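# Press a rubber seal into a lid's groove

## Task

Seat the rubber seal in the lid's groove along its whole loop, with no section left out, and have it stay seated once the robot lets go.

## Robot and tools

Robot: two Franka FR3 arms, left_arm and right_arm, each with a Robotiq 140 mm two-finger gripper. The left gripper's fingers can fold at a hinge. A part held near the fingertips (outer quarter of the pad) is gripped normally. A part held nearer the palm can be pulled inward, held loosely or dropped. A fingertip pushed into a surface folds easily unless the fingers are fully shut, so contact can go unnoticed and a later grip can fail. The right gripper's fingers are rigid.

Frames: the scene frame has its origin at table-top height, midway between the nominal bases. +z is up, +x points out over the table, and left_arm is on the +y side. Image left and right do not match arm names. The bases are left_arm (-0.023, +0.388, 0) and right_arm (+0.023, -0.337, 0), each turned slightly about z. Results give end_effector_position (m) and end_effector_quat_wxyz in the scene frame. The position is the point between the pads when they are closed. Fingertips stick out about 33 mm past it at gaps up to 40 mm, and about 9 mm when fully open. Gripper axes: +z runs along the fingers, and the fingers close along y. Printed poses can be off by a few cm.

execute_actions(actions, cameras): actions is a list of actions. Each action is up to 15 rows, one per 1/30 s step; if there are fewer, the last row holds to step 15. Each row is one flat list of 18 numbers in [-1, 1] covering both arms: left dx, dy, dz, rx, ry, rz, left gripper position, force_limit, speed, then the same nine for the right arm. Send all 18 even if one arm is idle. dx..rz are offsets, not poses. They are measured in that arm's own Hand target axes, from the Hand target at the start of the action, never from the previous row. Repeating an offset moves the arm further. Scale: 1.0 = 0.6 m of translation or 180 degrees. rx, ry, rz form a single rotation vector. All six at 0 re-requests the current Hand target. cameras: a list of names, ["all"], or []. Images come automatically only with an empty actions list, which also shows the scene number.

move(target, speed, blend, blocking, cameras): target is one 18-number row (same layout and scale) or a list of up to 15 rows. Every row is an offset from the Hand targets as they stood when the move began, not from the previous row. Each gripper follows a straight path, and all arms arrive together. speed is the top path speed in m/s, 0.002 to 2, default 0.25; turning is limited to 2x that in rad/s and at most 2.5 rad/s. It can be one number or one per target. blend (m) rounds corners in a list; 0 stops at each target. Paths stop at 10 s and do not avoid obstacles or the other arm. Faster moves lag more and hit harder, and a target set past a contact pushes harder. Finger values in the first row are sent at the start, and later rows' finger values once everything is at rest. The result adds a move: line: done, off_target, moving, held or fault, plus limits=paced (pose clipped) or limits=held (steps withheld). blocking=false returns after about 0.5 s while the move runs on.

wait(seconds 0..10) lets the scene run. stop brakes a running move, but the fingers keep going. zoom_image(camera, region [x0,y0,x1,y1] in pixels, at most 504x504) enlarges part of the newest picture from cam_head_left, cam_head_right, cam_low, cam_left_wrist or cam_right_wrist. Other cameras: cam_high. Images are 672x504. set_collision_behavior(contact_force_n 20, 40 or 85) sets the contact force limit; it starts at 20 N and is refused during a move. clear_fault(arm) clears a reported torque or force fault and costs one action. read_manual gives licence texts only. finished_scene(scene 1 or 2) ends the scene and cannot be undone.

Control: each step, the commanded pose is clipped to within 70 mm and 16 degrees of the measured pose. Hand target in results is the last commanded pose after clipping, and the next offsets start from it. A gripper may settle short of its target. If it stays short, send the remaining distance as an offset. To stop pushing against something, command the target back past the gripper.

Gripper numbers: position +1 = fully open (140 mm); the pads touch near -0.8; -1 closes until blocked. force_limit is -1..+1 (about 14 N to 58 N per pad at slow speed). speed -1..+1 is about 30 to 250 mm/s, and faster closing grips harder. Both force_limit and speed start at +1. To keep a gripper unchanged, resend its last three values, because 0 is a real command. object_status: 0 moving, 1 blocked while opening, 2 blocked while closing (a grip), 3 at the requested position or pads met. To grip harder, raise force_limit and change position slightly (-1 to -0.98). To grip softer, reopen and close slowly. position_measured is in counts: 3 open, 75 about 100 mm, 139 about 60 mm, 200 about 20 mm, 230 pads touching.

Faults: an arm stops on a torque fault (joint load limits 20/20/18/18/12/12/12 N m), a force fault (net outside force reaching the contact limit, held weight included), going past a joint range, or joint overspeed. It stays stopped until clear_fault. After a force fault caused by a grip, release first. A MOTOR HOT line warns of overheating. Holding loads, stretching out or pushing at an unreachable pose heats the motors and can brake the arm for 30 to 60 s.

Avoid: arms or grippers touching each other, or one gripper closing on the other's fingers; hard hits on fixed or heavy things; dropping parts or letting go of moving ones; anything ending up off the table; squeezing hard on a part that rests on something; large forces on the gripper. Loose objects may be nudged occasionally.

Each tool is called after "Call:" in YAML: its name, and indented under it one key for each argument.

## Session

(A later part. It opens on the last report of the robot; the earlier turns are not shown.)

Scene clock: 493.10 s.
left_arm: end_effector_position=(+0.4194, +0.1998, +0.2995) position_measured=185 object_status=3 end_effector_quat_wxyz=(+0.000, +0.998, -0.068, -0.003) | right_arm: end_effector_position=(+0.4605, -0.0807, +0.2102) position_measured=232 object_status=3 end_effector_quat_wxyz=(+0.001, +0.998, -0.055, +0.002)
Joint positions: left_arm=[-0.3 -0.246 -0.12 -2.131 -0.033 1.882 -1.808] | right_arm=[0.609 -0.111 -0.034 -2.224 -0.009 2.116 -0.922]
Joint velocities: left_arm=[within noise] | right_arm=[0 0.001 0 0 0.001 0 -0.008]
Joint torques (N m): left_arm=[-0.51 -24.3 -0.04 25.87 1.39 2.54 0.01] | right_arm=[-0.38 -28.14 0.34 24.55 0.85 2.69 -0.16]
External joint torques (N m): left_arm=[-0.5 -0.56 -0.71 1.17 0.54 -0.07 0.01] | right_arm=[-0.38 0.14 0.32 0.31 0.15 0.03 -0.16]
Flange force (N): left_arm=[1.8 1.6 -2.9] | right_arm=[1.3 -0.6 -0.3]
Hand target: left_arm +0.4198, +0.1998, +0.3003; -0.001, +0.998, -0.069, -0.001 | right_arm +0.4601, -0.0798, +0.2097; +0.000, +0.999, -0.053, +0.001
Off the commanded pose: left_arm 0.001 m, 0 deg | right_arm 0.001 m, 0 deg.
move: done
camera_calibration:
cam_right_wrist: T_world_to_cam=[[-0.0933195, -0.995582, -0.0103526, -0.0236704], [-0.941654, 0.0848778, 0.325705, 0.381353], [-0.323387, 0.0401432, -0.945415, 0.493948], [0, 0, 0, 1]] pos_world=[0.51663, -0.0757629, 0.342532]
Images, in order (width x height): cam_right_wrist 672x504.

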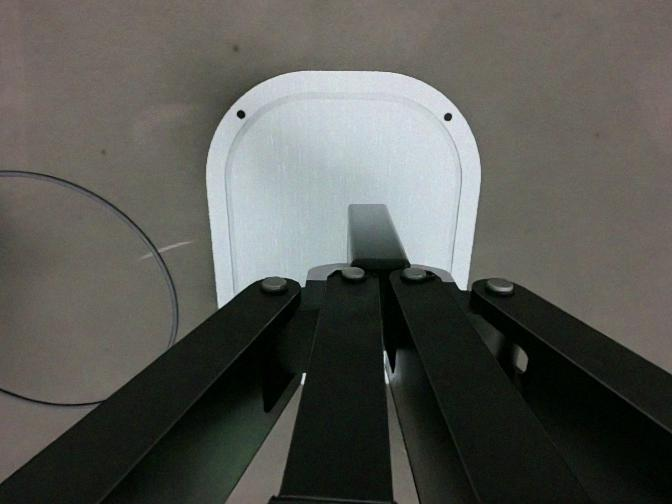

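Call:
move:
  target:
    - [-0.0718,-0.0947,0.15,0,0,0,-1,-1,-0.5, -0.1907,-0.2139,0.05,0,0,0,-1,-1,-0.5]
    - [-0.0718,-0.0947,0.367,0,0,0,-1,-1,-0.5, -0.1907,-0.2139,0.216,0,0,0,-1,-1,-0.5]
  speed: [0.12,0.08]
  cameras: ["cam_right_wrist","cam_left_wrist","cam_low","cam_head_left"]

Scene clock: 528.77 s.
left_arm: end_effector_position=(+0.3848, +0.2628, +0.0811) position_measured=232 object_status=3 end_effector_quat_wxyz=(+0.000, +0.998, -0.066, -0.001) | right_arm: end_effector_position=(+0.3599, +0.0598, +0.0808) position_measured=232 object_status=3 end_effector_quat_wxyz=(+0.000, +0.999, -0.052, +0.000)
Joint positions: left_arm=[-0.288 -0.126 -0.041 -2.622 -0.009 2.494 -1.728] | right_arm=[0.745 0.122 0.165 -2.311 -0.03 2.432 -0.579]
Joint velocities: left_arm=[0 -0.002 -0.001 0 0 0.004 0] | right_arm=[0.002 -0.001 0 0 0 0.003 0.002]
Joint torques (N m): left_arm=[-0.56 -23.04 -0.74 21.66 1.08 2.53 0.06] | right_arm=[-0.48 -33.06 1.23 21 0.12 2.86 0.28]
External joint torques (N m): left_arm=[-0.61 0.51 -0.79 1.5 0.55 -0.09 0.06] | right_arm=[-0.51 -0.24 0.49 -0.29 -0.39 0.21 0.28]
Flange force (N): left_arm=[6.0 2.4 0.1] | right_arm=[-1.3 1.1 0.4]
Hand target: left_arm +0.3848, +0.2623, +0.0802; -0.001, +0.998, -0.069, -0.001 | right_arm +0.3600, +0.0598, +0.0800; +0.000, +0.999, -0.053, +0.001
Off the commanded pose: left_arm 0.001 m, 0 deg | right_arm 0.001 m, 0 deg.
move: done
camera_calibration:
cam_left_wrist: T_world_to_cam=[[-0.151444, -0.988434, 0.00789594, 0.326066], [-0.927113, 0.14481, 0.345676, 0.292274], [-0.342822, 0.0450303, -0.938321, 0.340975], [0, 0, 0, 1]] pos_world=[0.437246, 0.264617, 0.216337]
cam_right_wrist: T_world_to_cam=[[-0.0865247, -0.996172, -0.0124827, 0.103324], [-0.940795, 0.07758, 0.329979, 0.316664], [-0.327747, 0.040295, -0.943906, 0.334906], [0, 0, 0, 1]] pos_world=[0.41662, 0.0648671, 0.212917]
Images, in order (width x height): cam_head_left 672x504, cam_low 672x504, cam_left_wrist 672x504, cam_right_wrist 672x504.

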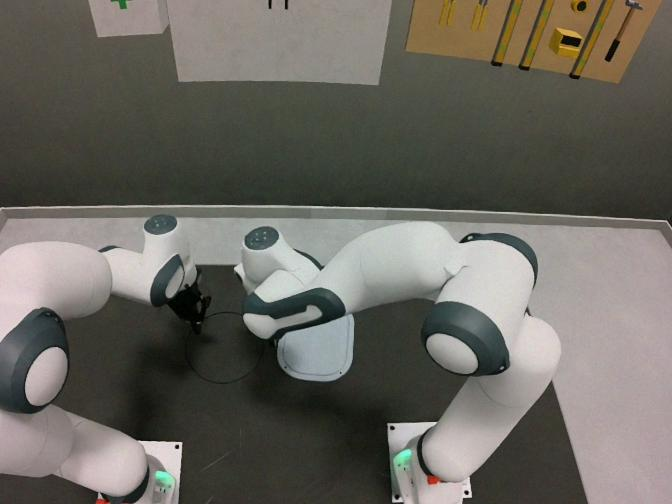

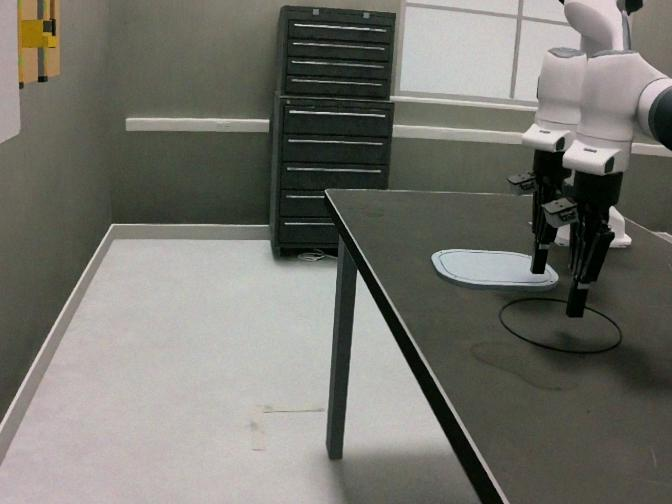

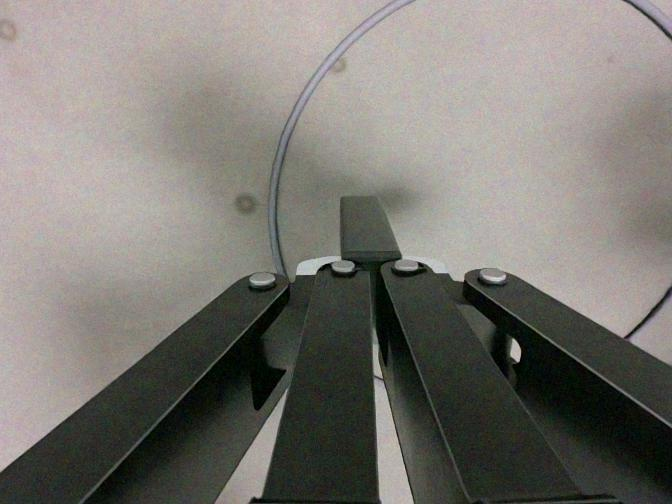

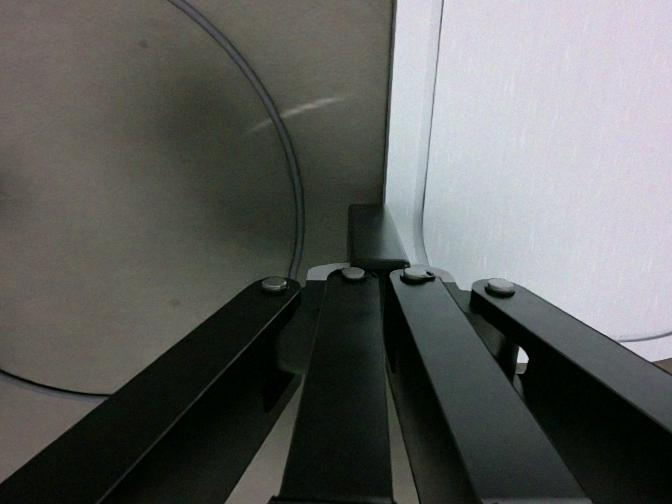

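Call:
move:
  target:
    - [0,0,0.050,0,0,0,-1,-1,-0.5, 0,-0.0133,0.063,0,0,0,-1,-1,-0.5]
  speed: [0.05]

Scene clock: 542.50 s.
left_arm: end_effector_position=(+0.3851, +0.2626, +0.0513) position_measured=232 object_status=3 end_effector_quat_wxyz=(+0.000, +0.998, -0.068, -0.001) | right_arm: end_effector_position=(+0.3601, +0.0668, +0.0422) position_measured=232 object_status=3 end_effector_quat_wxyz=(+0.001, +0.999, -0.051, -0.001)
Joint positions: left_arm=[-0.288 -0.05 -0.041 -2.636 -0.004 2.585 -1.728] | right_arm=[0.757 0.216 0.158 -2.304 -0.057 2.515 -0.552]
Joint velocities: left_arm=[-0.001 0 -0.001 0 0 0.004 0] | right_arm=[0.001 0 -0.002 -0.001 0 0.003 0.004]
Joint torques (N m): left_arm=[-0.51 -24.53 -0.6 20.27 1 2.55 0.05] | right_arm=[-0.22 -34.97 1.71 20.3 0.06 2.83 0.28]
External joint torques (N m): left_arm=[-0.52 0.51 -0.62 1.34 0.53 -0.08 0.05] | right_arm=[-0.28 -0.21 0.41 0.23 -0.4 0.19 0.28]
Flange force (N): left_arm=[5.5 2.1 0.7] | right_arm=[-0.3 -0.5 0.2]
Hand target: left_arm +0.3848, +0.2624, +0.0502; -0.001, +0.998, -0.069, -0.001 | right_arm +0.3609, +0.0677, +0.0422; +0.000, +0.999, -0.053, +0.001
Off the commanded pose: left_arm 0.001 m, 0 deg | right_arm 0.001 m, 0 deg.
move: done

Call:
execute_actions:
  actions:
    - [[0,0,0.00167,0,0,0,-1,-1,-0.5,0,0,0.00167,0,0,0,-1,-1,-0.5]]
    - [[0,0,0.00167,0,0,0,-1,-1,-0.5,0,0,0.00167,0,0,0,-1,-1,-0.5]]
    - [[0,0,0.00167,0,0,0,-1,-1,-0.5,0,0,0.00167,0,0,0,-1,-1,-0.5]]
    - [[0,0,0.00167,0,0,0,-1,-1,-0.5,0,0,0.00167,0,0,0,-1,-1,-0.5]]
    - [[0,0,0.00167,0,0,0,-1,-1,-0.5,0,0,0.00167,0,0,0,-1,-1,-0.5]]

Scene clock: 554.63 s.
left_arm: end_effector_position=(+0.3855, +0.2624, +0.0464) position_measured=232 object_status=3 end_effector_quat_wxyz=(+0.000, +0.998, -0.069, +0.000) | right_arm: end_effector_position=(+0.3607, +0.0674, +0.0378) position_measured=232 object_status=3 end_effector_quat_wxyz=(+0.000, +0.999, -0.052, +0.000)
Joint positions: left_arm=[-0.288 -0.036 -0.041 -2.637 -0.003 2.601 -1.728] | right_arm=[0.759 0.227 0.156 -2.304 -0.06 2.527 -0.549]
Joint torques (N m): left_arm=[-0.55 -24.78 -0.55 19.77 1 2.56 0.03] | right_arm=[-0.24 -35.01 1.55 19.65 0.05 2.88 0.26]
External joint torques (N m): left_arm=[-0.57 0.43 -0.57 1.1 0.54 -0.06 0.03] | right_arm=[-0.44 0.17 0.06 -0.44 -0.39 0.21 0.26]
External joint torques at the end of the 1st action: left_arm=[-0.51 0.44 -0.56 1.17 0.54 -0.05 0.06] | right_arm=[-0.09 -0.08 0.33 -0.02 -0.43 0.19 0.27]
External joint torques at the end of the 2nd action: left_arm=[-0.58 0.4 -0.62 1.18 0.53 -0.04 0.03] | right_arm=[-0.27 -0.29 0.07 0.03 -0.41 0.23 0.29]
External joint torques at the end of the 3rd action: left_arm=[-0.54 0.45 -0.53 1.05 0.52 -0.06 0.04] | right_arm=[-0.37 -0.1 0.18 -0.13 -0.42 0.2 0.3]
External joint torques at the end of the 4th action: left_arm=[-0.44 0.49 -0.43 1.05 0.54 -0.1 0] | right_arm=[-0.26 -0.03 0.19 -0.29 -0.41 0.21 0.26]
Flange force (N): left_arm=[4.5 2.0 0.7] | right_arm=[-0.8 1.0 1.2]
Flange force at the end of the 1st action (N): left_arm=[4.8 1.8 0.7] | right_arm=[-0.8 -0.2 0.6]
Flange force at the end of the 2nd action (N): left_arm=[4.7 2.0 0.7] | right_arm=[-0.7 0.3 0.3]
Flange force at the end of the 3rd action (N): left_arm=[4.4 1.8 0.8] | right_arm=[-0.7 0.4 0.6]
Flange force at the end of the 4th action (N): left_arm=[4.6 1.7 0.8] | right_arm=[-1.0 0.7 0.8]
Hand target: left_arm +0.3847, +0.2624, +0.0452; -0.001, +0.998, -0.069, -0.001 | right_arm +0.3609, +0.0677, +0.0372; +0.000, +0.999, -0.053, +0.001
Off the commanded pose: left_arm 0.001 m, 0 deg | right_arm 0.001 m, 0 deg.

Call:
execute_actions:
  actions:
    - [[0,0,0.00167,0,0,0,-1,-1,-0.5,0,0,0.00167,0,0,0,-1,-1,-0.5]]
    - [[0,0,0.00167,0,0,0,-1,-1,-0.5,0,0,0.00167,0,0,0,-1,-1,-0.5]]
    - [[0,0,0.00167,0,0,0,-1,-1,-0.5,0,0,0.0,0,0,0,-1,-1,-0.5]]
    - [[0,0,0.00167,0,0,0,-1,-1,-0.5,0,0,0.0,0,0,0,-1,-1,-0.5]]

Scene clock: 562.90 s.
left_arm: end_effector_position=(+0.3855, +0.2624, +0.0424) position_measured=232 object_status=3 end_effector_quat_wxyz=(+0.000, +0.998, -0.069, +0.000) | right_arm: end_effector_position=(+0.3607, +0.0675, +0.0375) position_measured=232 object_status=3 end_effector_quat_wxyz=(+0.000, +0.999, -0.052, +0.000)
Joint positions: left_arm=[-0.288 -0.025 -0.041 -2.639 -0.002 2.613 -1.728] | right_arm=[0.76 0.227 0.156 -2.304 -0.061 2.528 -0.548]
Joint torques (N m): left_arm=[-0.53 -25.01 -0.47 19.59 0.99 2.56 -0.01] | right_arm=[-0.3 -32.9 1.33 19.22 0.01 3.41 0.26]
External joint torques (N m): left_arm=[-0.66 0.52 -0.6 1.01 0.55 -0.09 -0.01] | right_arm=[-0.19 2.05 0.14 -0.71 -0.44 0.76 0.26]
External joint torques at the end of the 1st action: left_arm=[-0.47 0.54 -0.5 1.03 0.53 -0.09 0.03] | right_arm=[-0.25 1.38 0.13 -0.67 -0.43 0.42 0.25]
External joint torques at the end of the 2nd action: left_arm=[-0.55 0.4 -0.58 1.08 0.54 -0.09 0.06] | right_arm=[-0.28 2.02 0.08 -0.68 -0.43 0.77 0.27]
External joint torques at the end of the 3rd action: left_arm=[-0.49 0.38 -0.48 1.17 0.54 -0.04 0.01] | right_arm=[-0.26 2.16 0.09 -0.83 -0.45 0.76 0.26]
Flange force (N): left_arm=[4.4 2.2 1.0] | right_arm=[0.4 -1.6 6.7]
Flange force at the end of the 1st action (N): left_arm=[4.6 1.8 1.0] | right_arm=[0.0 -0.7 4.4]
Flange force at the end of the 2nd action (N): left_arm=[4.4 1.9 0.6] | right_arm=[0.6 -1.5 6.6]
Flange force at the end of the 3rd action (N): left_arm=[4.6 1.8 0.7] | right_arm=[0.4 -1.4 7.0]
Hand target: left_arm +0.3847, +0.2624, +0.0412; -0.001, +0.998, -0.069, -0.001 | right_arm +0.3609, +0.0677, +0.0352; +0.000, +0.999, -0.053, +0.001
Off the commanded pose: left_arm 0.001 m, 0 deg | right_arm 0.002 m, 0 deg.

Call:
execute_actions:
  actions:
    - [[0,0,0.00167,0,0,0,-1,-1,-0.5,0,0,-0.00833,0,0,0,-1,-1,-0.5]]
    - [[0,0,0.00167,0,0,0,-1,-1,-0.5,0,0,0.0,0,0,0,-1,-1,-0.5]]
    - [[0,0,0.00167,0,0,0,-1,-1,-0.5,0,0,0.0,0,0,0,-1,-1,-0.5]]
    - [[0,0,0.00167,0,0,0,-1,-1,-0.5,0,0,0.0,0,0,0,-1,-1,-0.5]]

Scene clock: 572.60 s.
left_arm: end_effector_position=(+0.3854, +0.2623, +0.0384) position_measured=232 object_status=3 end_effector_quat_wxyz=(+0.000, +0.998, -0.070, +0.000) | right_arm: end_effector_position=(+0.3611, +0.0676, +0.0396) position_measured=232 object_status=3 end_effector_quat_wxyz=(+0.000, +0.999, -0.052, +0.001)
Joint positions: left_arm=[-0.288 -0.014 -0.041 -2.639 -0.001 2.625 -1.728] | right_arm=[0.76 0.223 0.156 -2.304 -0.061 2.525 -0.548]
Joint torques (N m): left_arm=[-0.54 -25.17 -0.43 19.4 0.96 2.56 -0.01] | right_arm=[-0.57 -35.93 1.88 19.88 0.33 2.46 0.16]
External joint torques (N m): left_arm=[-0.49 0.46 -0.39 1.08 0.52 -0.07 -0.01] | right_arm=[-0.58 -1.11 0.6 -0.05 -0.12 -0.18 0.16]
External joint torques at the end of the 1st action: left_arm=[-0.45 0.44 -0.4 1.07 0.52 -0.02 -0.01] | right_arm=[-0.55 -1.08 0.7 -0.14 -0.13 -0.15 0.15]
External joint torques at the end of the 2nd action: left_arm=[-0.45 0.37 -0.37 1.11 0.52 -0.07 0] | right_arm=[-0.48 -1.03 0.79 -0.14 -0.13 -0.17 0.12]
External joint torques at the end of the 3rd action: left_arm=[-0.51 0.39 -0.48 1.06 0.54 -0.06 -0.03] | right_arm=[-0.49 -1.03 0.72 -0.23 -0.13 -0.19 0.14]
Flange force (N): left_arm=[4.5 1.8 0.9] | right_arm=[-1.5 2.3 -2.9]
Flange force at the end of the 1st action (N): left_arm=[4.4 1.7 1.0] | right_arm=[-1.7 2.4 -2.8]
Flange force at the end of the 2nd action (N): left_arm=[4.4 1.7 0.7] | right_arm=[-1.7 2.3 -2.7]
Flange force at the end of the 3rd action (N): left_arm=[4.3 1.9 0.8] | right_arm=[-1.9 2.5 -2.7]
Hand target: left_arm +0.3847, +0.2624, +0.0372; -0.001, +0.998, -0.069, -0.001 | right_arm +0.3609, +0.0677, +0.0402; +0.000, +0.999, -0.053, +0.001
Off the commanded pose: left_arm 0.001 m, 0 deg | right_arm 0.001 m, 0 deg.

Call:
execute_actions:
  actions:
    - [[0,0,0.00167,0,0,0,-1,-1,-0.5,0,0,0,0,0,0,-1,-1,-0.5]]
    - [[0,0,0.00167,0,0,0,-1,-1,-0.5,0,0,0.0,0,0,0,-1,-1,-0.5]]
    - [[0,0,0.00167,0,0,0,-1,-1,-0.5,0,0,0.0,0,0,0,-1,-1,-0.5]]
    - [[0,0,0.00167,0,0,0,-1,-1,-0.5,0,0,0.0,0,0,0,-1,-1,-0.5]]

Scene clock: 579.57 s.
left_arm: end_effector_position=(+0.3854, +0.2623, +0.0344) position_measured=232 object_status=3 end_effector_quat_wxyz=(+0.000, +0.998, -0.070, +0.000) | right_arm: end_effector_position=(+0.3611, +0.0676, +0.0396) position_measured=232 object_status=3 end_effector_quat_wxyz=(+0.000, +0.999, -0.052, +0.001)
Joint positions: left_arm=[-0.288 -0.003 -0.041 -2.64 0 2.637 -1.728] | right_arm=[0.76 0.223 0.156 -2.304 -0.061 2.525 -0.548]
Joint torques (N m): left_arm=[-0.56 -25.39 -0.44 19.2 0.96 2.56 -0.09] | right_arm=[-0.57 -35.86 1.96 19.85 0.34 2.46 0.16]
External joint torques (N m): left_arm=[-0.47 0.31 -0.35 1.18 0.53 -0.05 -0.09] | right_arm=[-0.58 -0.94 0.67 -0.17 -0.12 -0.19 0.16]
External joint torques at the end of the 1st action: left_arm=[-0.55 0.36 -0.46 1.16 0.54 -0.05 -0.04] | right_arm=[-0.57 -1.08 0.66 -0.12 -0.13 -0.19 0.13]
External joint torques at the end of the 2nd action: left_arm=[-0.52 0.48 -0.42 1.07 0.54 -0.04 -0.03] | right_arm=[-0.59 -0.93 0.61 -0.17 -0.12 -0.2 0.12]
External joint torques at the end of the 3rd action: left_arm=[-0.56 0.52 -0.39 1.12 0.54 -0.11 -0.05] | right_arm=[-0.61 -0.94 0.62 -0.21 -0.13 -0.18 0.13]
Flange force (N): left_arm=[4.4 1.9 0.6] | right_arm=[-1.5 2.3 -2.6]
Flange force at the end of the 1st action (N): left_arm=[4.5 2.0 0.7] | right_arm=[-1.6 2.4 -2.9]
Flange force at the end of the 2nd action (N): left_arm=[4.5 1.9 1.1] | right_arm=[-1.4 2.3 -2.6]
Flange force at the end of the 3rd action (N): left_arm=[4.8 2.0 1.0] | right_arm=[-1.5 2.4 -2.5]
Hand target: left_arm +0.3847, +0.2624, +0.0332; -0.001, +0.998, -0.069, -0.001 | right_arm +0.3609, +0.0677, +0.0402; +0.000, +0.999, -0.053, +0.001
Off the commanded pose: left_arm 0.001 m, 0 deg | right_arm 0.001 m, 0 deg.

Call:
execute_actions:
  actions:
    - [[0,0,0.00167,0,0,0,-1,-1,-0.5,0,0,0,0,0,0,-1,-1,-0.5]]
    - [[0,0,0.00167,0,0,0,-1,-1,-0.5,0,0,0.0,0,0,0,-1,-1,-0.5]]
    - [[0,0,0.00167,0,0,0,-1,-1,-0.5,0,0,0.0,0,0,0,-1,-1,-0.5]]
  cameras: ["cam_left_wrist","cam_low"]

Scene clock: 586.33 s.
left_arm: end_effector_position=(+0.3855, +0.2623, +0.0338) position_measured=232 object_status=3 end_effector_quat_wxyz=(+0.000, +0.998, -0.070, +0.000) | right_arm: end_effector_position=(+0.3611, +0.0676, +0.0396) position_measured=232 object_status=3 end_effector_quat_wxyz=(+0.000, +0.999, -0.052, +0.001)
Joint positions: left_arm=[-0.288 -0.001 -0.041 -2.64 0 2.639 -1.728] | right_arm=[0.76 0.223 0.156 -2.304 -0.061 2.525 -0.548]
Joint torques (N m): left_arm=[-0.2 -21.58 -0.3 18.82 1.07 3.66 -0.08] | right_arm=[-0.58 -35.97 1.9 19.88 0.33 2.47 0.13]
External joint torques (N m): left_arm=[-0.18 4.39 -0.29 0.67 0.64 1.02 -0.08] | right_arm=[-0.68 -1.05 0.55 -0.15 -0.12 -0.19 0.13]
External joint torques at the end of the 1st action: left_arm=[-0.38 2.3 -0.29 0.62 0.55 0.16 -0.08] | right_arm=[-0.53 -1.12 0.68 -0.09 -0.12 -0.17 0.13]
External joint torques at the end of the 2nd action: left_arm=[-0.19 2.8 -0.27 0.85 0.59 0.6 -0.06] | right_arm=[-0.62 -1.17 0.58 -0.07 -0.11 -0.16 0.15]
Flange force (N): left_arm=[11.9 2.6 15.4] | right_arm=[-1.4 2.5 -2.8]
Flange force at the end of the 1st action (N): left_arm=[7.3 2.1 7.0] | right_arm=[-1.6 2.4 -2.9]
Flange force at the end of the 2nd action (N): left_arm=[9.0 2.1 9.6] | right_arm=[-1.5 2.5 -3.0]
Hand target: left_arm +0.3847, +0.2624, +0.0302; -0.001, +0.998, -0.069, -0.001 | right_arm +0.3609, +0.0677, +0.0402; +0.000, +0.999, -0.053, +0.001
Off the commanded pose: left_arm 0.004 m, 0 deg | right_arm 0.001 m, 0 deg.
camera_calibration:
cam_left_wrist: T_world_to_cam=[[-0.159177, -0.987221, 0.00757502, 0.328745], [-0.926461, 0.152023, 0.344324, 0.307259], [-0.341076, 0.0477906, -0.93882, 0.295396], [0, 0, 0, 1]] pos_world=[0.437744, 0.263716, 0.169037]
Images, in order (width x height): cam_low 672x504, cam_left_wrist 672x504.

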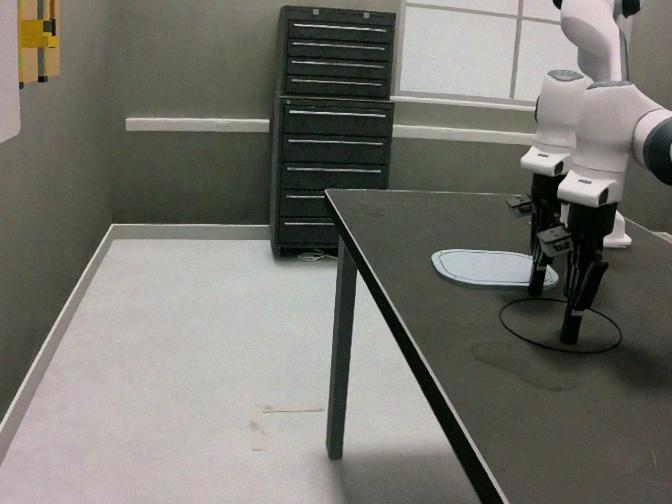

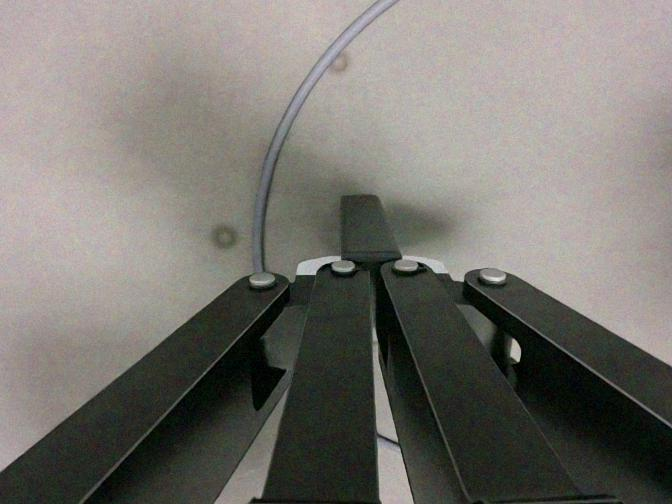

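Call:
move:
  target:
    - [0,0,-0.04,0,0,0,-1,-1,-0.5, 0,0,-0.04,0,0,0,-1,-1,-0.5]
    - [-0.0107,-0.0685,-0.058,0,0,-0.0106,-0.444,-1,-0.5, -0.0102,-0.0338,-0.0413,0,0,0,-0.444,-1,-0.5]
  speed: [0.04,0.06]
  cameras: ["cam_right_wrist","cam_left_wrist"]

Scene clock: 624.60 s.
left_arm: end_effector_position=(+0.3847, +0.3031, +0.0645) position_measured=185 object_status=0 end_effector_quat_wxyz=(+0.000, +0.999, -0.048, +0.000) | right_arm: end_effector_position=(+0.3572, +0.0891, +0.0656) position_measured=185 object_status=0 end_effector_quat_wxyz=(-0.002, +0.999, -0.052, +0.001)
Joint positions: left_arm=[-0.25 -0.113 0.013 -2.665 0.003 2.551 -1.681] | right_arm=[0.784 0.203 0.164 -2.248 -0.05 2.451 -0.525]
Joint torques (N m): left_arm=[-0.5 -23.88 -0.29 20.46 0.96 2.17 0.28] | right_arm=[-0.26 -35.29 1.51 21.25 0.09 2.47 0.28]
External joint torques (N m): left_arm=[-0.53 -0.64 -0.17 1.04 0.47 -0.45 0.28] | right_arm=[-0.33 -0.08 0.23 0.2 -0.41 -0.18 0.28]
Flange force (N): left_arm=[1.7 0.3 -3.6] | right_arm=[0.2 -1.0 -0.4]
Hand target: left_arm +0.3841, +0.3040, +0.0650; -0.001, +0.999, -0.053, -0.001 | right_arm +0.3569, +0.0885, +0.0649; +0.000, +0.999, -0.053, +0.001
Off the commanded pose: left_arm 0.001 m, 0 deg | right_arm 0.001 m, 0 deg.
move: done
camera_calibration:
cam_left_wrist: T_world_to_cam=[[-0.115615, -0.993266, 0.00741738, 0.353675], [-0.932165, 0.111076, 0.344572, 0.304306], [-0.343076, 0.0329235, -0.938731, 0.327267], [0, 0, 0, 1]] pos_world=[0.436831, 0.306717, 0.199737]
cam_right_wrist: T_world_to_cam=[[-0.0871521, -0.996076, -0.0153952, 0.13239], [-0.941425, 0.0772971, 0.328245, 0.317094], [-0.325767, 0.0431007, -0.944467, 0.317608], [0, 0, 0, 1]] pos_world=[0.413525, 0.093671, 0.197924]
Images, in order (width x height): cam_left_wrist 672x504, cam_right_wrist 672x504.

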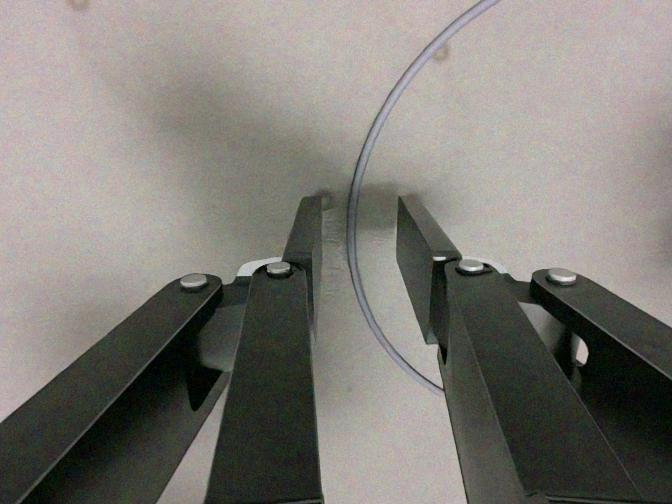

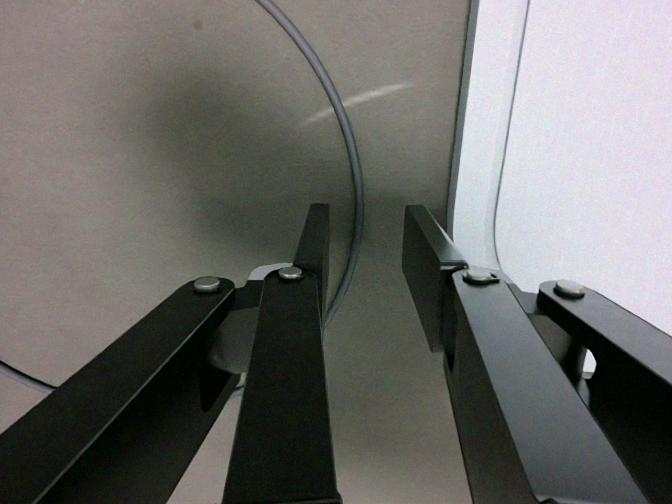

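Call:
move:
  target:
    - [-0.011,-0.0023,0,0,0,0,-0.444,-1,-0.5, 0.0117,-0.0023,0,0,0,0,-0.444,-1,-0.5]
    - [-0.011,-0.0023,0.04,0,0,0,-0.444,-1,-0.5, 0.0117,-0.0023,0.033,0,0,0,-0.444,-1,-0.5]
    - [-0.011,-0.0023,0.050,0,0,0,-0.444,-1,-0.5, 0.0117,-0.0023,0.0432,0,0,0,-0.444,-1,-0.5]
  speed: [0.03,0.04,0.02]
  cameras: ["cam_right_wrist","cam_left_wrist"]

Scene clock: 671.87 s.
left_arm: end_effector_position=(+0.3779, +0.3052, +0.0361) position_measured=185 object_status=3 end_effector_quat_wxyz=(-0.001, +0.999, -0.049, +0.000) | right_arm: end_effector_position=(+0.3643, +0.0894, +0.0402) position_measured=185 object_status=3 end_effector_quat_wxyz=(+0.000, +0.999, -0.052, +0.000)
Joint positions: left_arm=[-0.25 -0.052 0.015 -2.697 0.004 2.644 -1.678] | right_arm=[0.785 0.267 0.152 -2.235 -0.066 2.498 -0.525]
Joint velocities: left_arm=[0 0 0.001 0 0 0.003 0] | right_arm=[0.001 0 0.001 0.001 0 0.004 -0.001]
Joint torques (N m): left_arm=[-0.54 -23.46 -0.1 19.26 0.55 2.62 0.28] | right_arm=[-0.26 -36.87 1.67 19.8 0.06 2.85 0.26]
External joint torques (N m): left_arm=[-0.59 0.57 -0.09 1.26 0.14 0 0.28] | right_arm=[-0.38 -0.21 0.05 -0.56 -0.41 0.2 0.26]
Flange force (N): left_arm=[5.4 0.7 1.4] | right_arm=[-1.6 2.1 0.4]
Hand target: left_arm +0.3776, +0.3061, +0.0350; -0.001, +0.999, -0.053, -0.001 | right_arm +0.3641, +0.0892, +0.0390; +0.000, +0.999, -0.053, +0.001
Off the commanded pose: left_arm 0.001 m, 0 deg | right_arm 0.001 m, 0 deg.
move: done
camera_calibration:
cam_left_wrist: T_world_to_cam=[[-0.117415, -0.993061, 0.0066374, 0.35594], [-0.931854, 0.112484, 0.344957, 0.306991], [-0.34331, 0.034318, -0.938595, 0.29789], [0, 0, 0, 1]] pos_world=[0.430132, 0.308715, 0.171337]
cam_right_wrist: T_world_to_cam=[[-0.0872869, -0.9961, -0.0128884, 0.132959], [-0.940893, 0.0781851, 0.329558, 0.331875], [-0.327265, 0.0408926, -0.944047, 0.296571], [0, 0, 0, 1]] pos_world=[0.420921, 0.0943652, 0.172319]
Images, in order (width x height): cam_left_wrist 672x504, cam_right_wrist 672x504.

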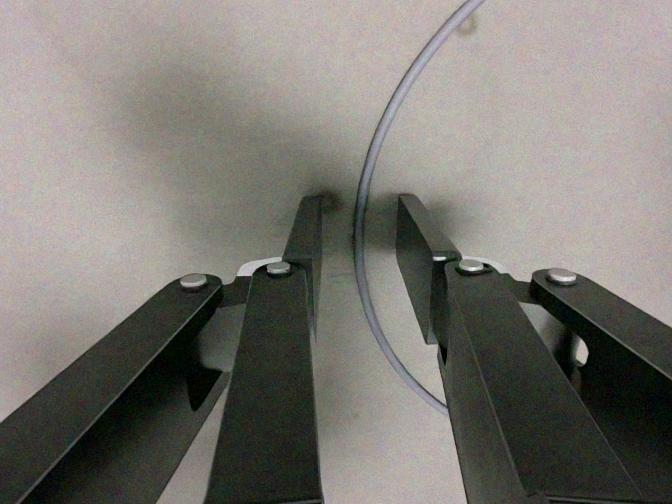

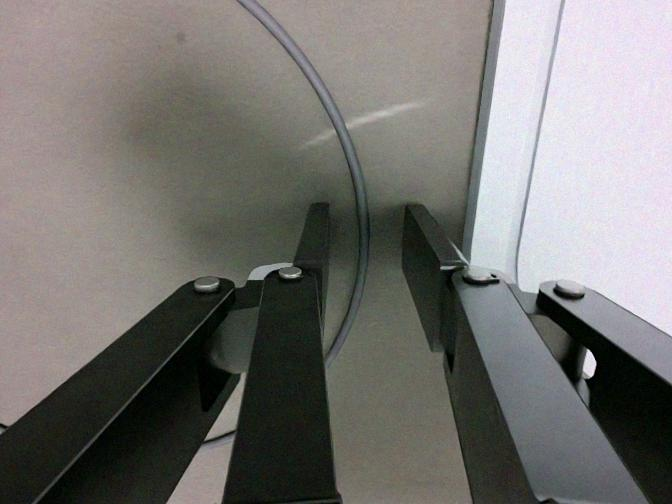

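Call:
move:
  target:
    - [0,0,0.0007,0,0,0,-0.444,-1,-1, 0,0,0.0017,0,0,0,-0.444,-1,-1]
    - [0,0,0.0007,0,0,0,-1,-1,-1, 0,0,0.0017,0,0,0,-1,-1,-1]
  speed: [0.01,0.01]
  cameras: ["cam_right_wrist","cam_left_wrist"]

Scene clock: 684.87 s.
left_arm: end_effector_position=(+0.3782, +0.3052, +0.0358) position_measured=225 object_status=2 end_effector_quat_wxyz=(-0.001, +0.999, -0.049, +0.000) | right_arm: end_effector_position=(+0.3646, +0.0897, +0.0394) position_measured=225 object_status=2 end_effector_quat_wxyz=(-0.001, +0.999, -0.052, +0.000)
Joint positions: left_arm=[-0.25 -0.051 0.015 -2.697 0.004 2.646 -1.678] | right_arm=[0.787 0.269 0.15 -2.235 -0.066 2.501 -0.524]
Joint torques (N m): left_arm=[-0.54 -23.51 -0.18 19.07 0.57 2.56 0.29] | right_arm=[-0.17 -36.83 1.81 19.68 0.18 2.88 0.26]
External joint torques (N m): left_arm=[-0.51 0.5 -0.08 1.06 0.15 -0.07 0.29] | right_arm=[-0.05 -0.14 0.41 -0.61 -0.29 0.24 0.26]
Flange force (N): left_arm=[4.7 0.5 1.0] | right_arm=[-2.1 2.0 0.5]
Hand target: left_arm +0.3776, +0.3061, +0.0346; -0.001, +0.999, -0.053, -0.001 | right_arm +0.3641, +0.0892, +0.0380; +0.000, +0.999, -0.053, +0.001
Off the commanded pose: left_arm 0.002 m, 0 deg | right_arm 0.002 m, 0 deg.
move: done
camera_calibration:
cam_left_wrist: T_world_to_cam=[[-0.117571, -0.993042, 0.00669972, 0.355905], [-0.932129, 0.112681, 0.344149, 0.307393], [-0.34251, 0.0342169, -0.938891, 0.297383], [0, 0, 0, 1]] pos_world=[0.43023, 0.308616, 0.171037]
cam_right_wrist: T_world_to_cam=[[-0.0873823, -0.996083, -0.0135601, 0.133213], [-0.941156, 0.0780873, 0.328827, 0.332438], [-0.32648, 0.0414959, -0.944293, 0.295597], [0, 0, 0, 1]] pos_world=[0.421023, 0.0944662, 0.171622]
Images, in order (width x height): cam_left_wrist 672x504, cam_right_wrist 672x504.

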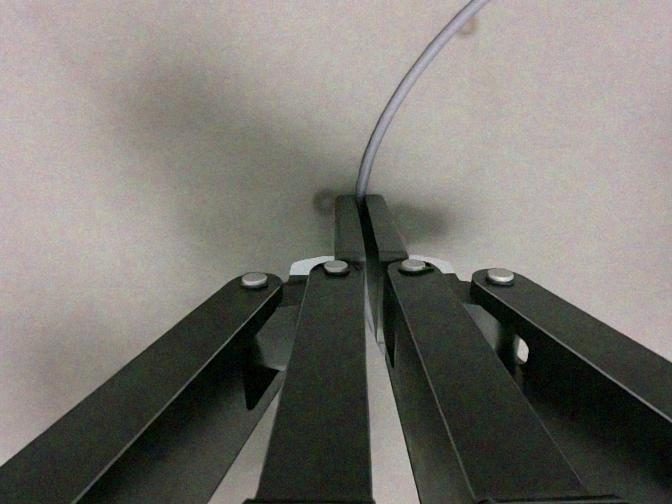

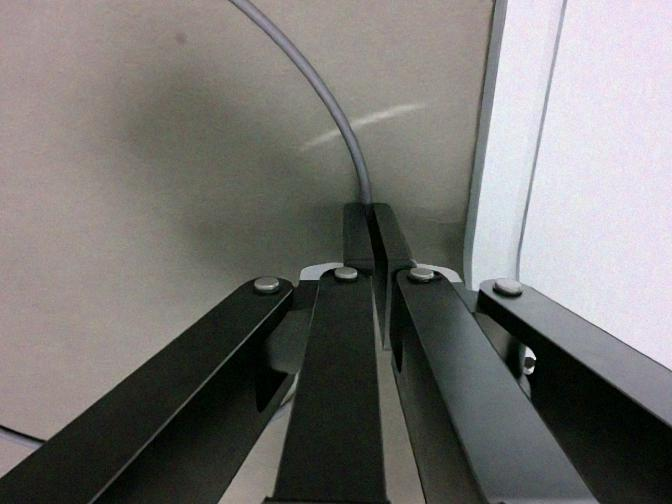

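Call:
move:
  target:
    - [0,0,-0.05,0,0,0,-1,-1,-1, 0,0,-0.05,0,0,0,-1,-1,-1]
    - [0,0,-0.25,0,0,0,-1,-1,-1, 0,0,-0.25,0,0,0,-1,-1,-1]
  speed: [0.04,0.08]
  cameras: ["cam_right_wrist","cam_left_wrist","cam_low","cam_high"]

Scene clock: 712.67 s.
left_arm: end_effector_position=(+0.3774, +0.3053, +0.1831) position_measured=225 object_status=2 end_effector_quat_wxyz=(+0.000, +0.999, -0.050, -0.001) | right_arm: end_effector_position=(+0.3641, +0.0898, +0.1880) position_measured=225 object_status=2 end_effector_quat_wxyz=(+0.000, +0.999, -0.053, +0.002)
Joint positions: left_arm=[-0.25 -0.376 0.015 -2.565 0.006 2.187 -1.678] | right_arm=[0.782 0.027 0.16 -2.122 -0.01 2.151 -0.559]
Joint velocities: left_arm=[0 -0.001 -0.001 0.001 0 -0.004 -0.001] | right_arm=[0 -0.001 0.001 0.001 0.001 -0.003 -0.004]
Joint torques (N m): left_arm=[-0.5 -18.17 -0.98 25.31 1.26 2.18 0.09] | right_arm=[-0.67 -32.9 0.55 24.14 0.81 2.46 -0.08]
External joint torques (N m): left_arm=[-0.44 -0.22 -0.4 1.89 0.54 -0.44 0.09] | right_arm=[-0.64 -0.49 0.42 0.06 0.16 -0.2 -0.08]
Flange force (N): left_arm=[4.5 0.9 -4.5] | right_arm=[-0.3 1.2 -1.2]
Hand target: left_arm +0.3778, +0.3058, +0.1846; -0.001, +0.999, -0.053, -0.001 | right_arm +0.3639, +0.0892, +0.1880; +0.000, +0.999, -0.053, +0.001
Off the commanded pose: left_arm 0.002 m, 0 deg | right_arm 0.001 m, 0 deg.
move: done
camera_calibration:
cam_left_wrist: T_world_to_cam=[[-0.118745, -0.992892, 0.00810331, 0.355085], [-0.931053, 0.114178, 0.34656, 0.254653], [-0.345022, 0.0336077, -0.937993, 0.436428], [0, 0, 0, 1]] pos_world=[0.429837, 0.308818, 0.318237]
cam_right_wrist: T_world_to_cam=[[-0.0895845, -0.995901, -0.0124893, 0.135899], [-0.942293, 0.0806876, 0.32492, 0.284008], [-0.322581, 0.0408764, -0.945659, 0.434743], [0, 0, 0, 1]] pos_world=[0.420032, 0.094655, 0.320536]
Images, in order (width x height): cam_high 672x504, cam_low 672x504, cam_left_wrist 672x504, cam_right_wrist 672x504.

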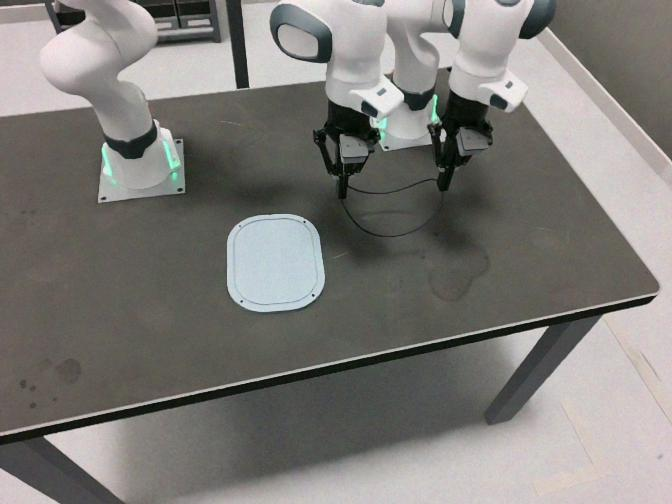

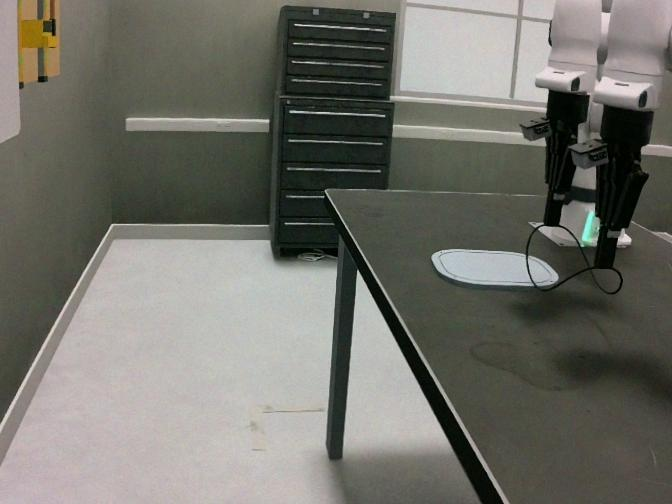

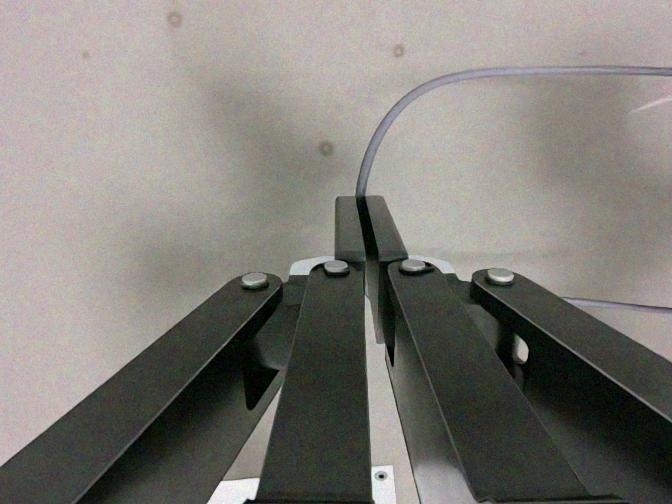

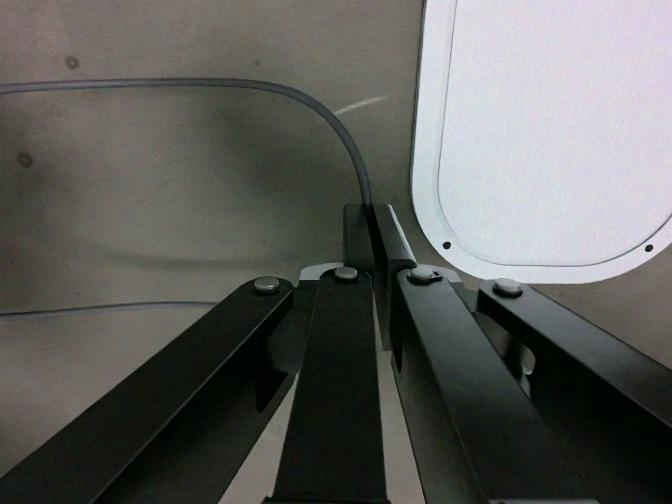

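Call:
move:
  target:
    - [0.1160,0.4723,0,0,0,0,-1,-1,-1, 0.0843,0.3964,0,0,0,0,-1,-1,-1]
  speed: [0.1]
  cameras: ["cam_right_wrist","cam_left_wrist","cam_low","cam_high","cam_head_left"]

Scene clock: 726.87 s.
left_arm: end_effector_position=(+0.4171, +0.0164, +0.1846) position_measured=225 object_status=2 end_effector_quat_wxyz=(+0.001, +0.998, -0.057, +0.000) | right_arm: end_effector_position=(+0.3902, -0.1517, +0.1885) position_measured=225 object_status=2 end_effector_quat_wxyz=(-0.002, +0.998, -0.056, +0.001)
Joint positions: left_arm=[-0.421 0.122 -0.321 -2.015 0.044 2.131 -2.189] | right_arm=[0.657 -0.384 -0.142 -2.555 -0.063 2.177 -0.94]
Joint velocities: left_arm=[-0.001 0 -0.002 -0.001 0 -0.001 -0.005] | right_arm=[within noise]
Joint torques (N m): left_arm=[-0.88 -34.34 -1.11 25.75 1.32 2.13 -0.17] | right_arm=[-0.27 -18.65 1.35 23.28 0.27 2.51 -0.2]
External joint torques (N m): left_arm=[-1.09 0.07 -0.19 1.9 0.53 -0.47 -0.17] | right_arm=[-0.28 -0.67 0.27 -0.53 -0.41 -0.17 -0.2]
Flange force (N): left_arm=[6.6 6.3 -3.2] | right_arm=[-3.0 2.7 -0.6]
Hand target: left_arm +0.4172, +0.0167, +0.1841; -0.001, +0.999, -0.053, -0.001 | right_arm +0.3892, -0.1526, +0.1881; +0.000, +0.999, -0.053, +0.001
Off the commanded pose: left_arm 0.001 m, 0 deg | right_arm 0.001 m, 0 deg.
move: done
camera_calibration:
cam_left_wrist: T_world_to_cam=[[-0.132062, -0.9912, 0.00906624, 0.0783317], [-0.93023, 0.127088, 0.344269, 0.324012], [-0.342392, 0.0370312, -0.938827, 0.460249], [0, 0, 0, 1]] pos_world=[0.469336, 0.0194208, 0.319836]
cam_right_wrist: T_world_to_cam=[[-0.0961222, -0.995255, -0.0150789, -0.0991026], [-0.941056, 0.085931, 0.327153, 0.327928], [-0.324305, 0.0456368, -0.944851, 0.45468], [0, 0, 0, 1]] pos_world=[0.446528, -0.147562, 0.320828]
Images, in order (width x height): cam_head_left 672x504, cam_high 672x504, cam_low 672x504, cam_left_wrist 672x504, cam_right_wrist 672x504.

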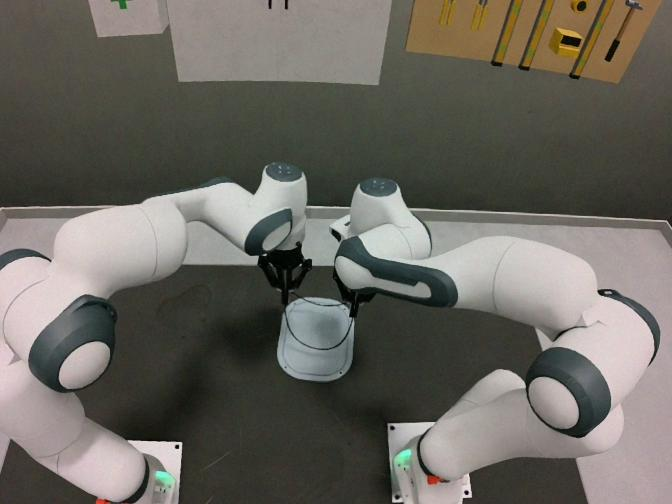

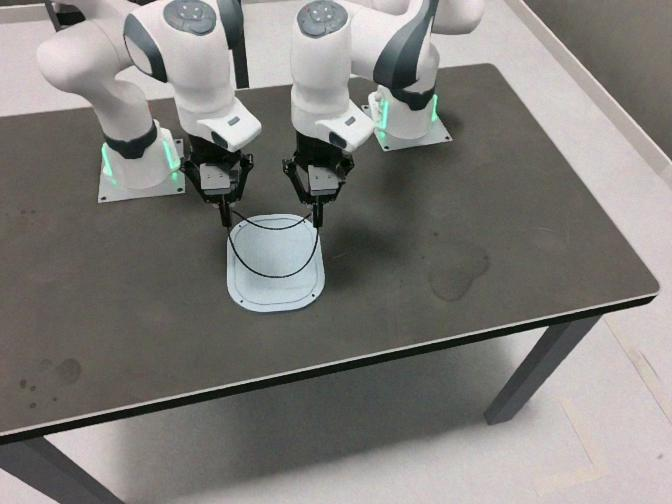

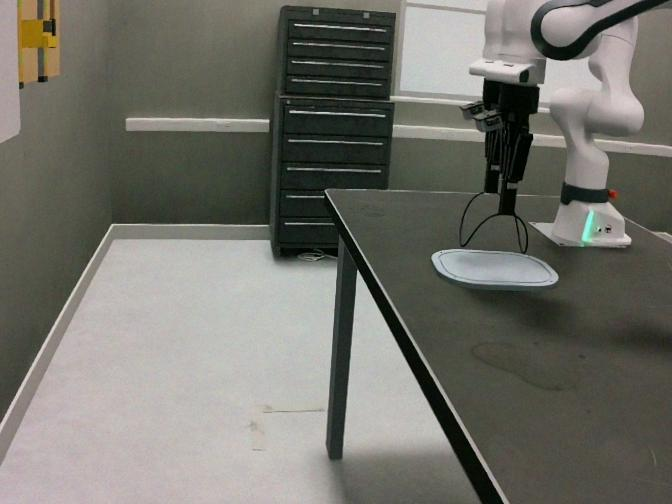

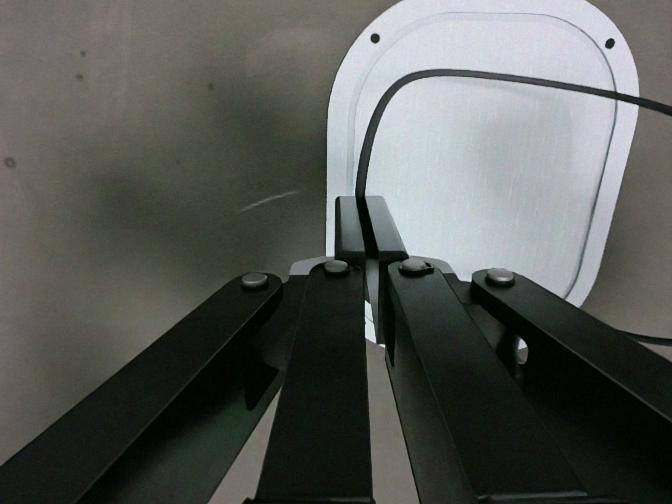

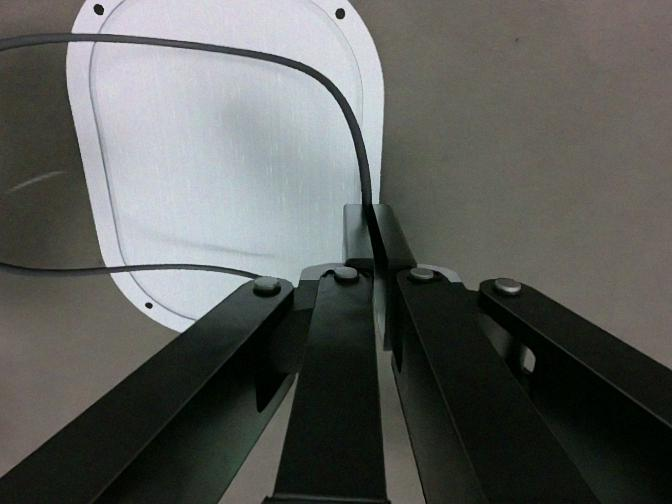

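Call:
zoom_image:
  camera: "cam_right_wrist"
  region: [290, 60, 430, 220]

Call:
zoom_image:
  camera: "cam_left_wrist"
  region: [290, 60, 430, 220]

Scaled by 3.150 from the camera's 672x504 image, which has a finer 960x720 frame.

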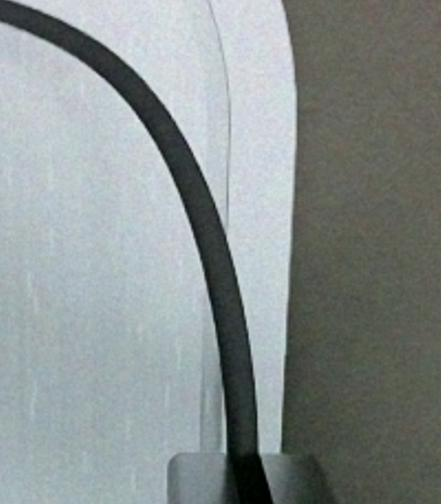

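Scaled by 3.150 from the camera's 672x504 image, which has a finer 960x720 frame.

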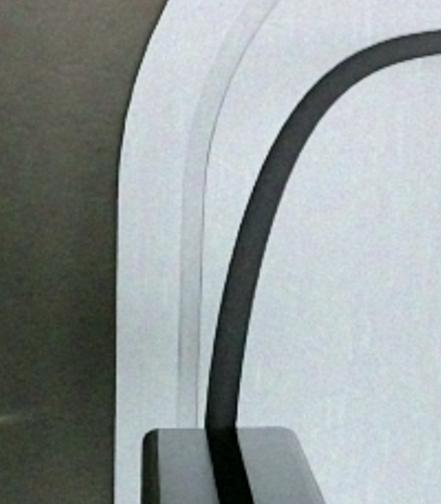

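Call:
zoom_image:
  camera: "cam_high"
  region: [200, 170, 350, 330]

Call:
zoom_image:
  camera: "cam_head_left"
  region: [240, 240, 400, 400]

Scaled by 3.150 from the camera's 672x504 image, which has a finer 960x720 frame.

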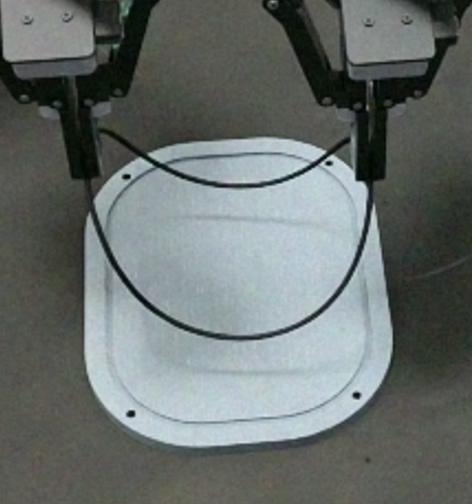

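Scaled by 3.150 from the camera's 672x504 image, which has a finer 960x720 frame.

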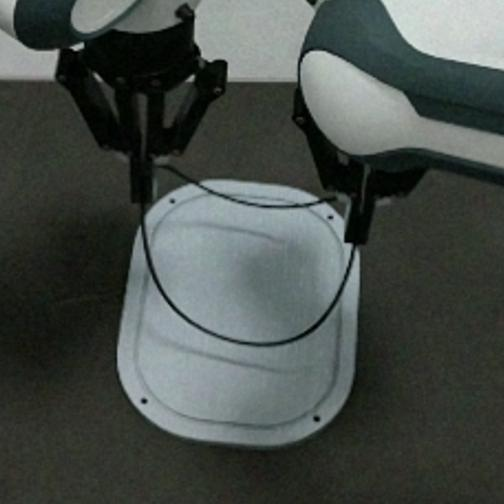

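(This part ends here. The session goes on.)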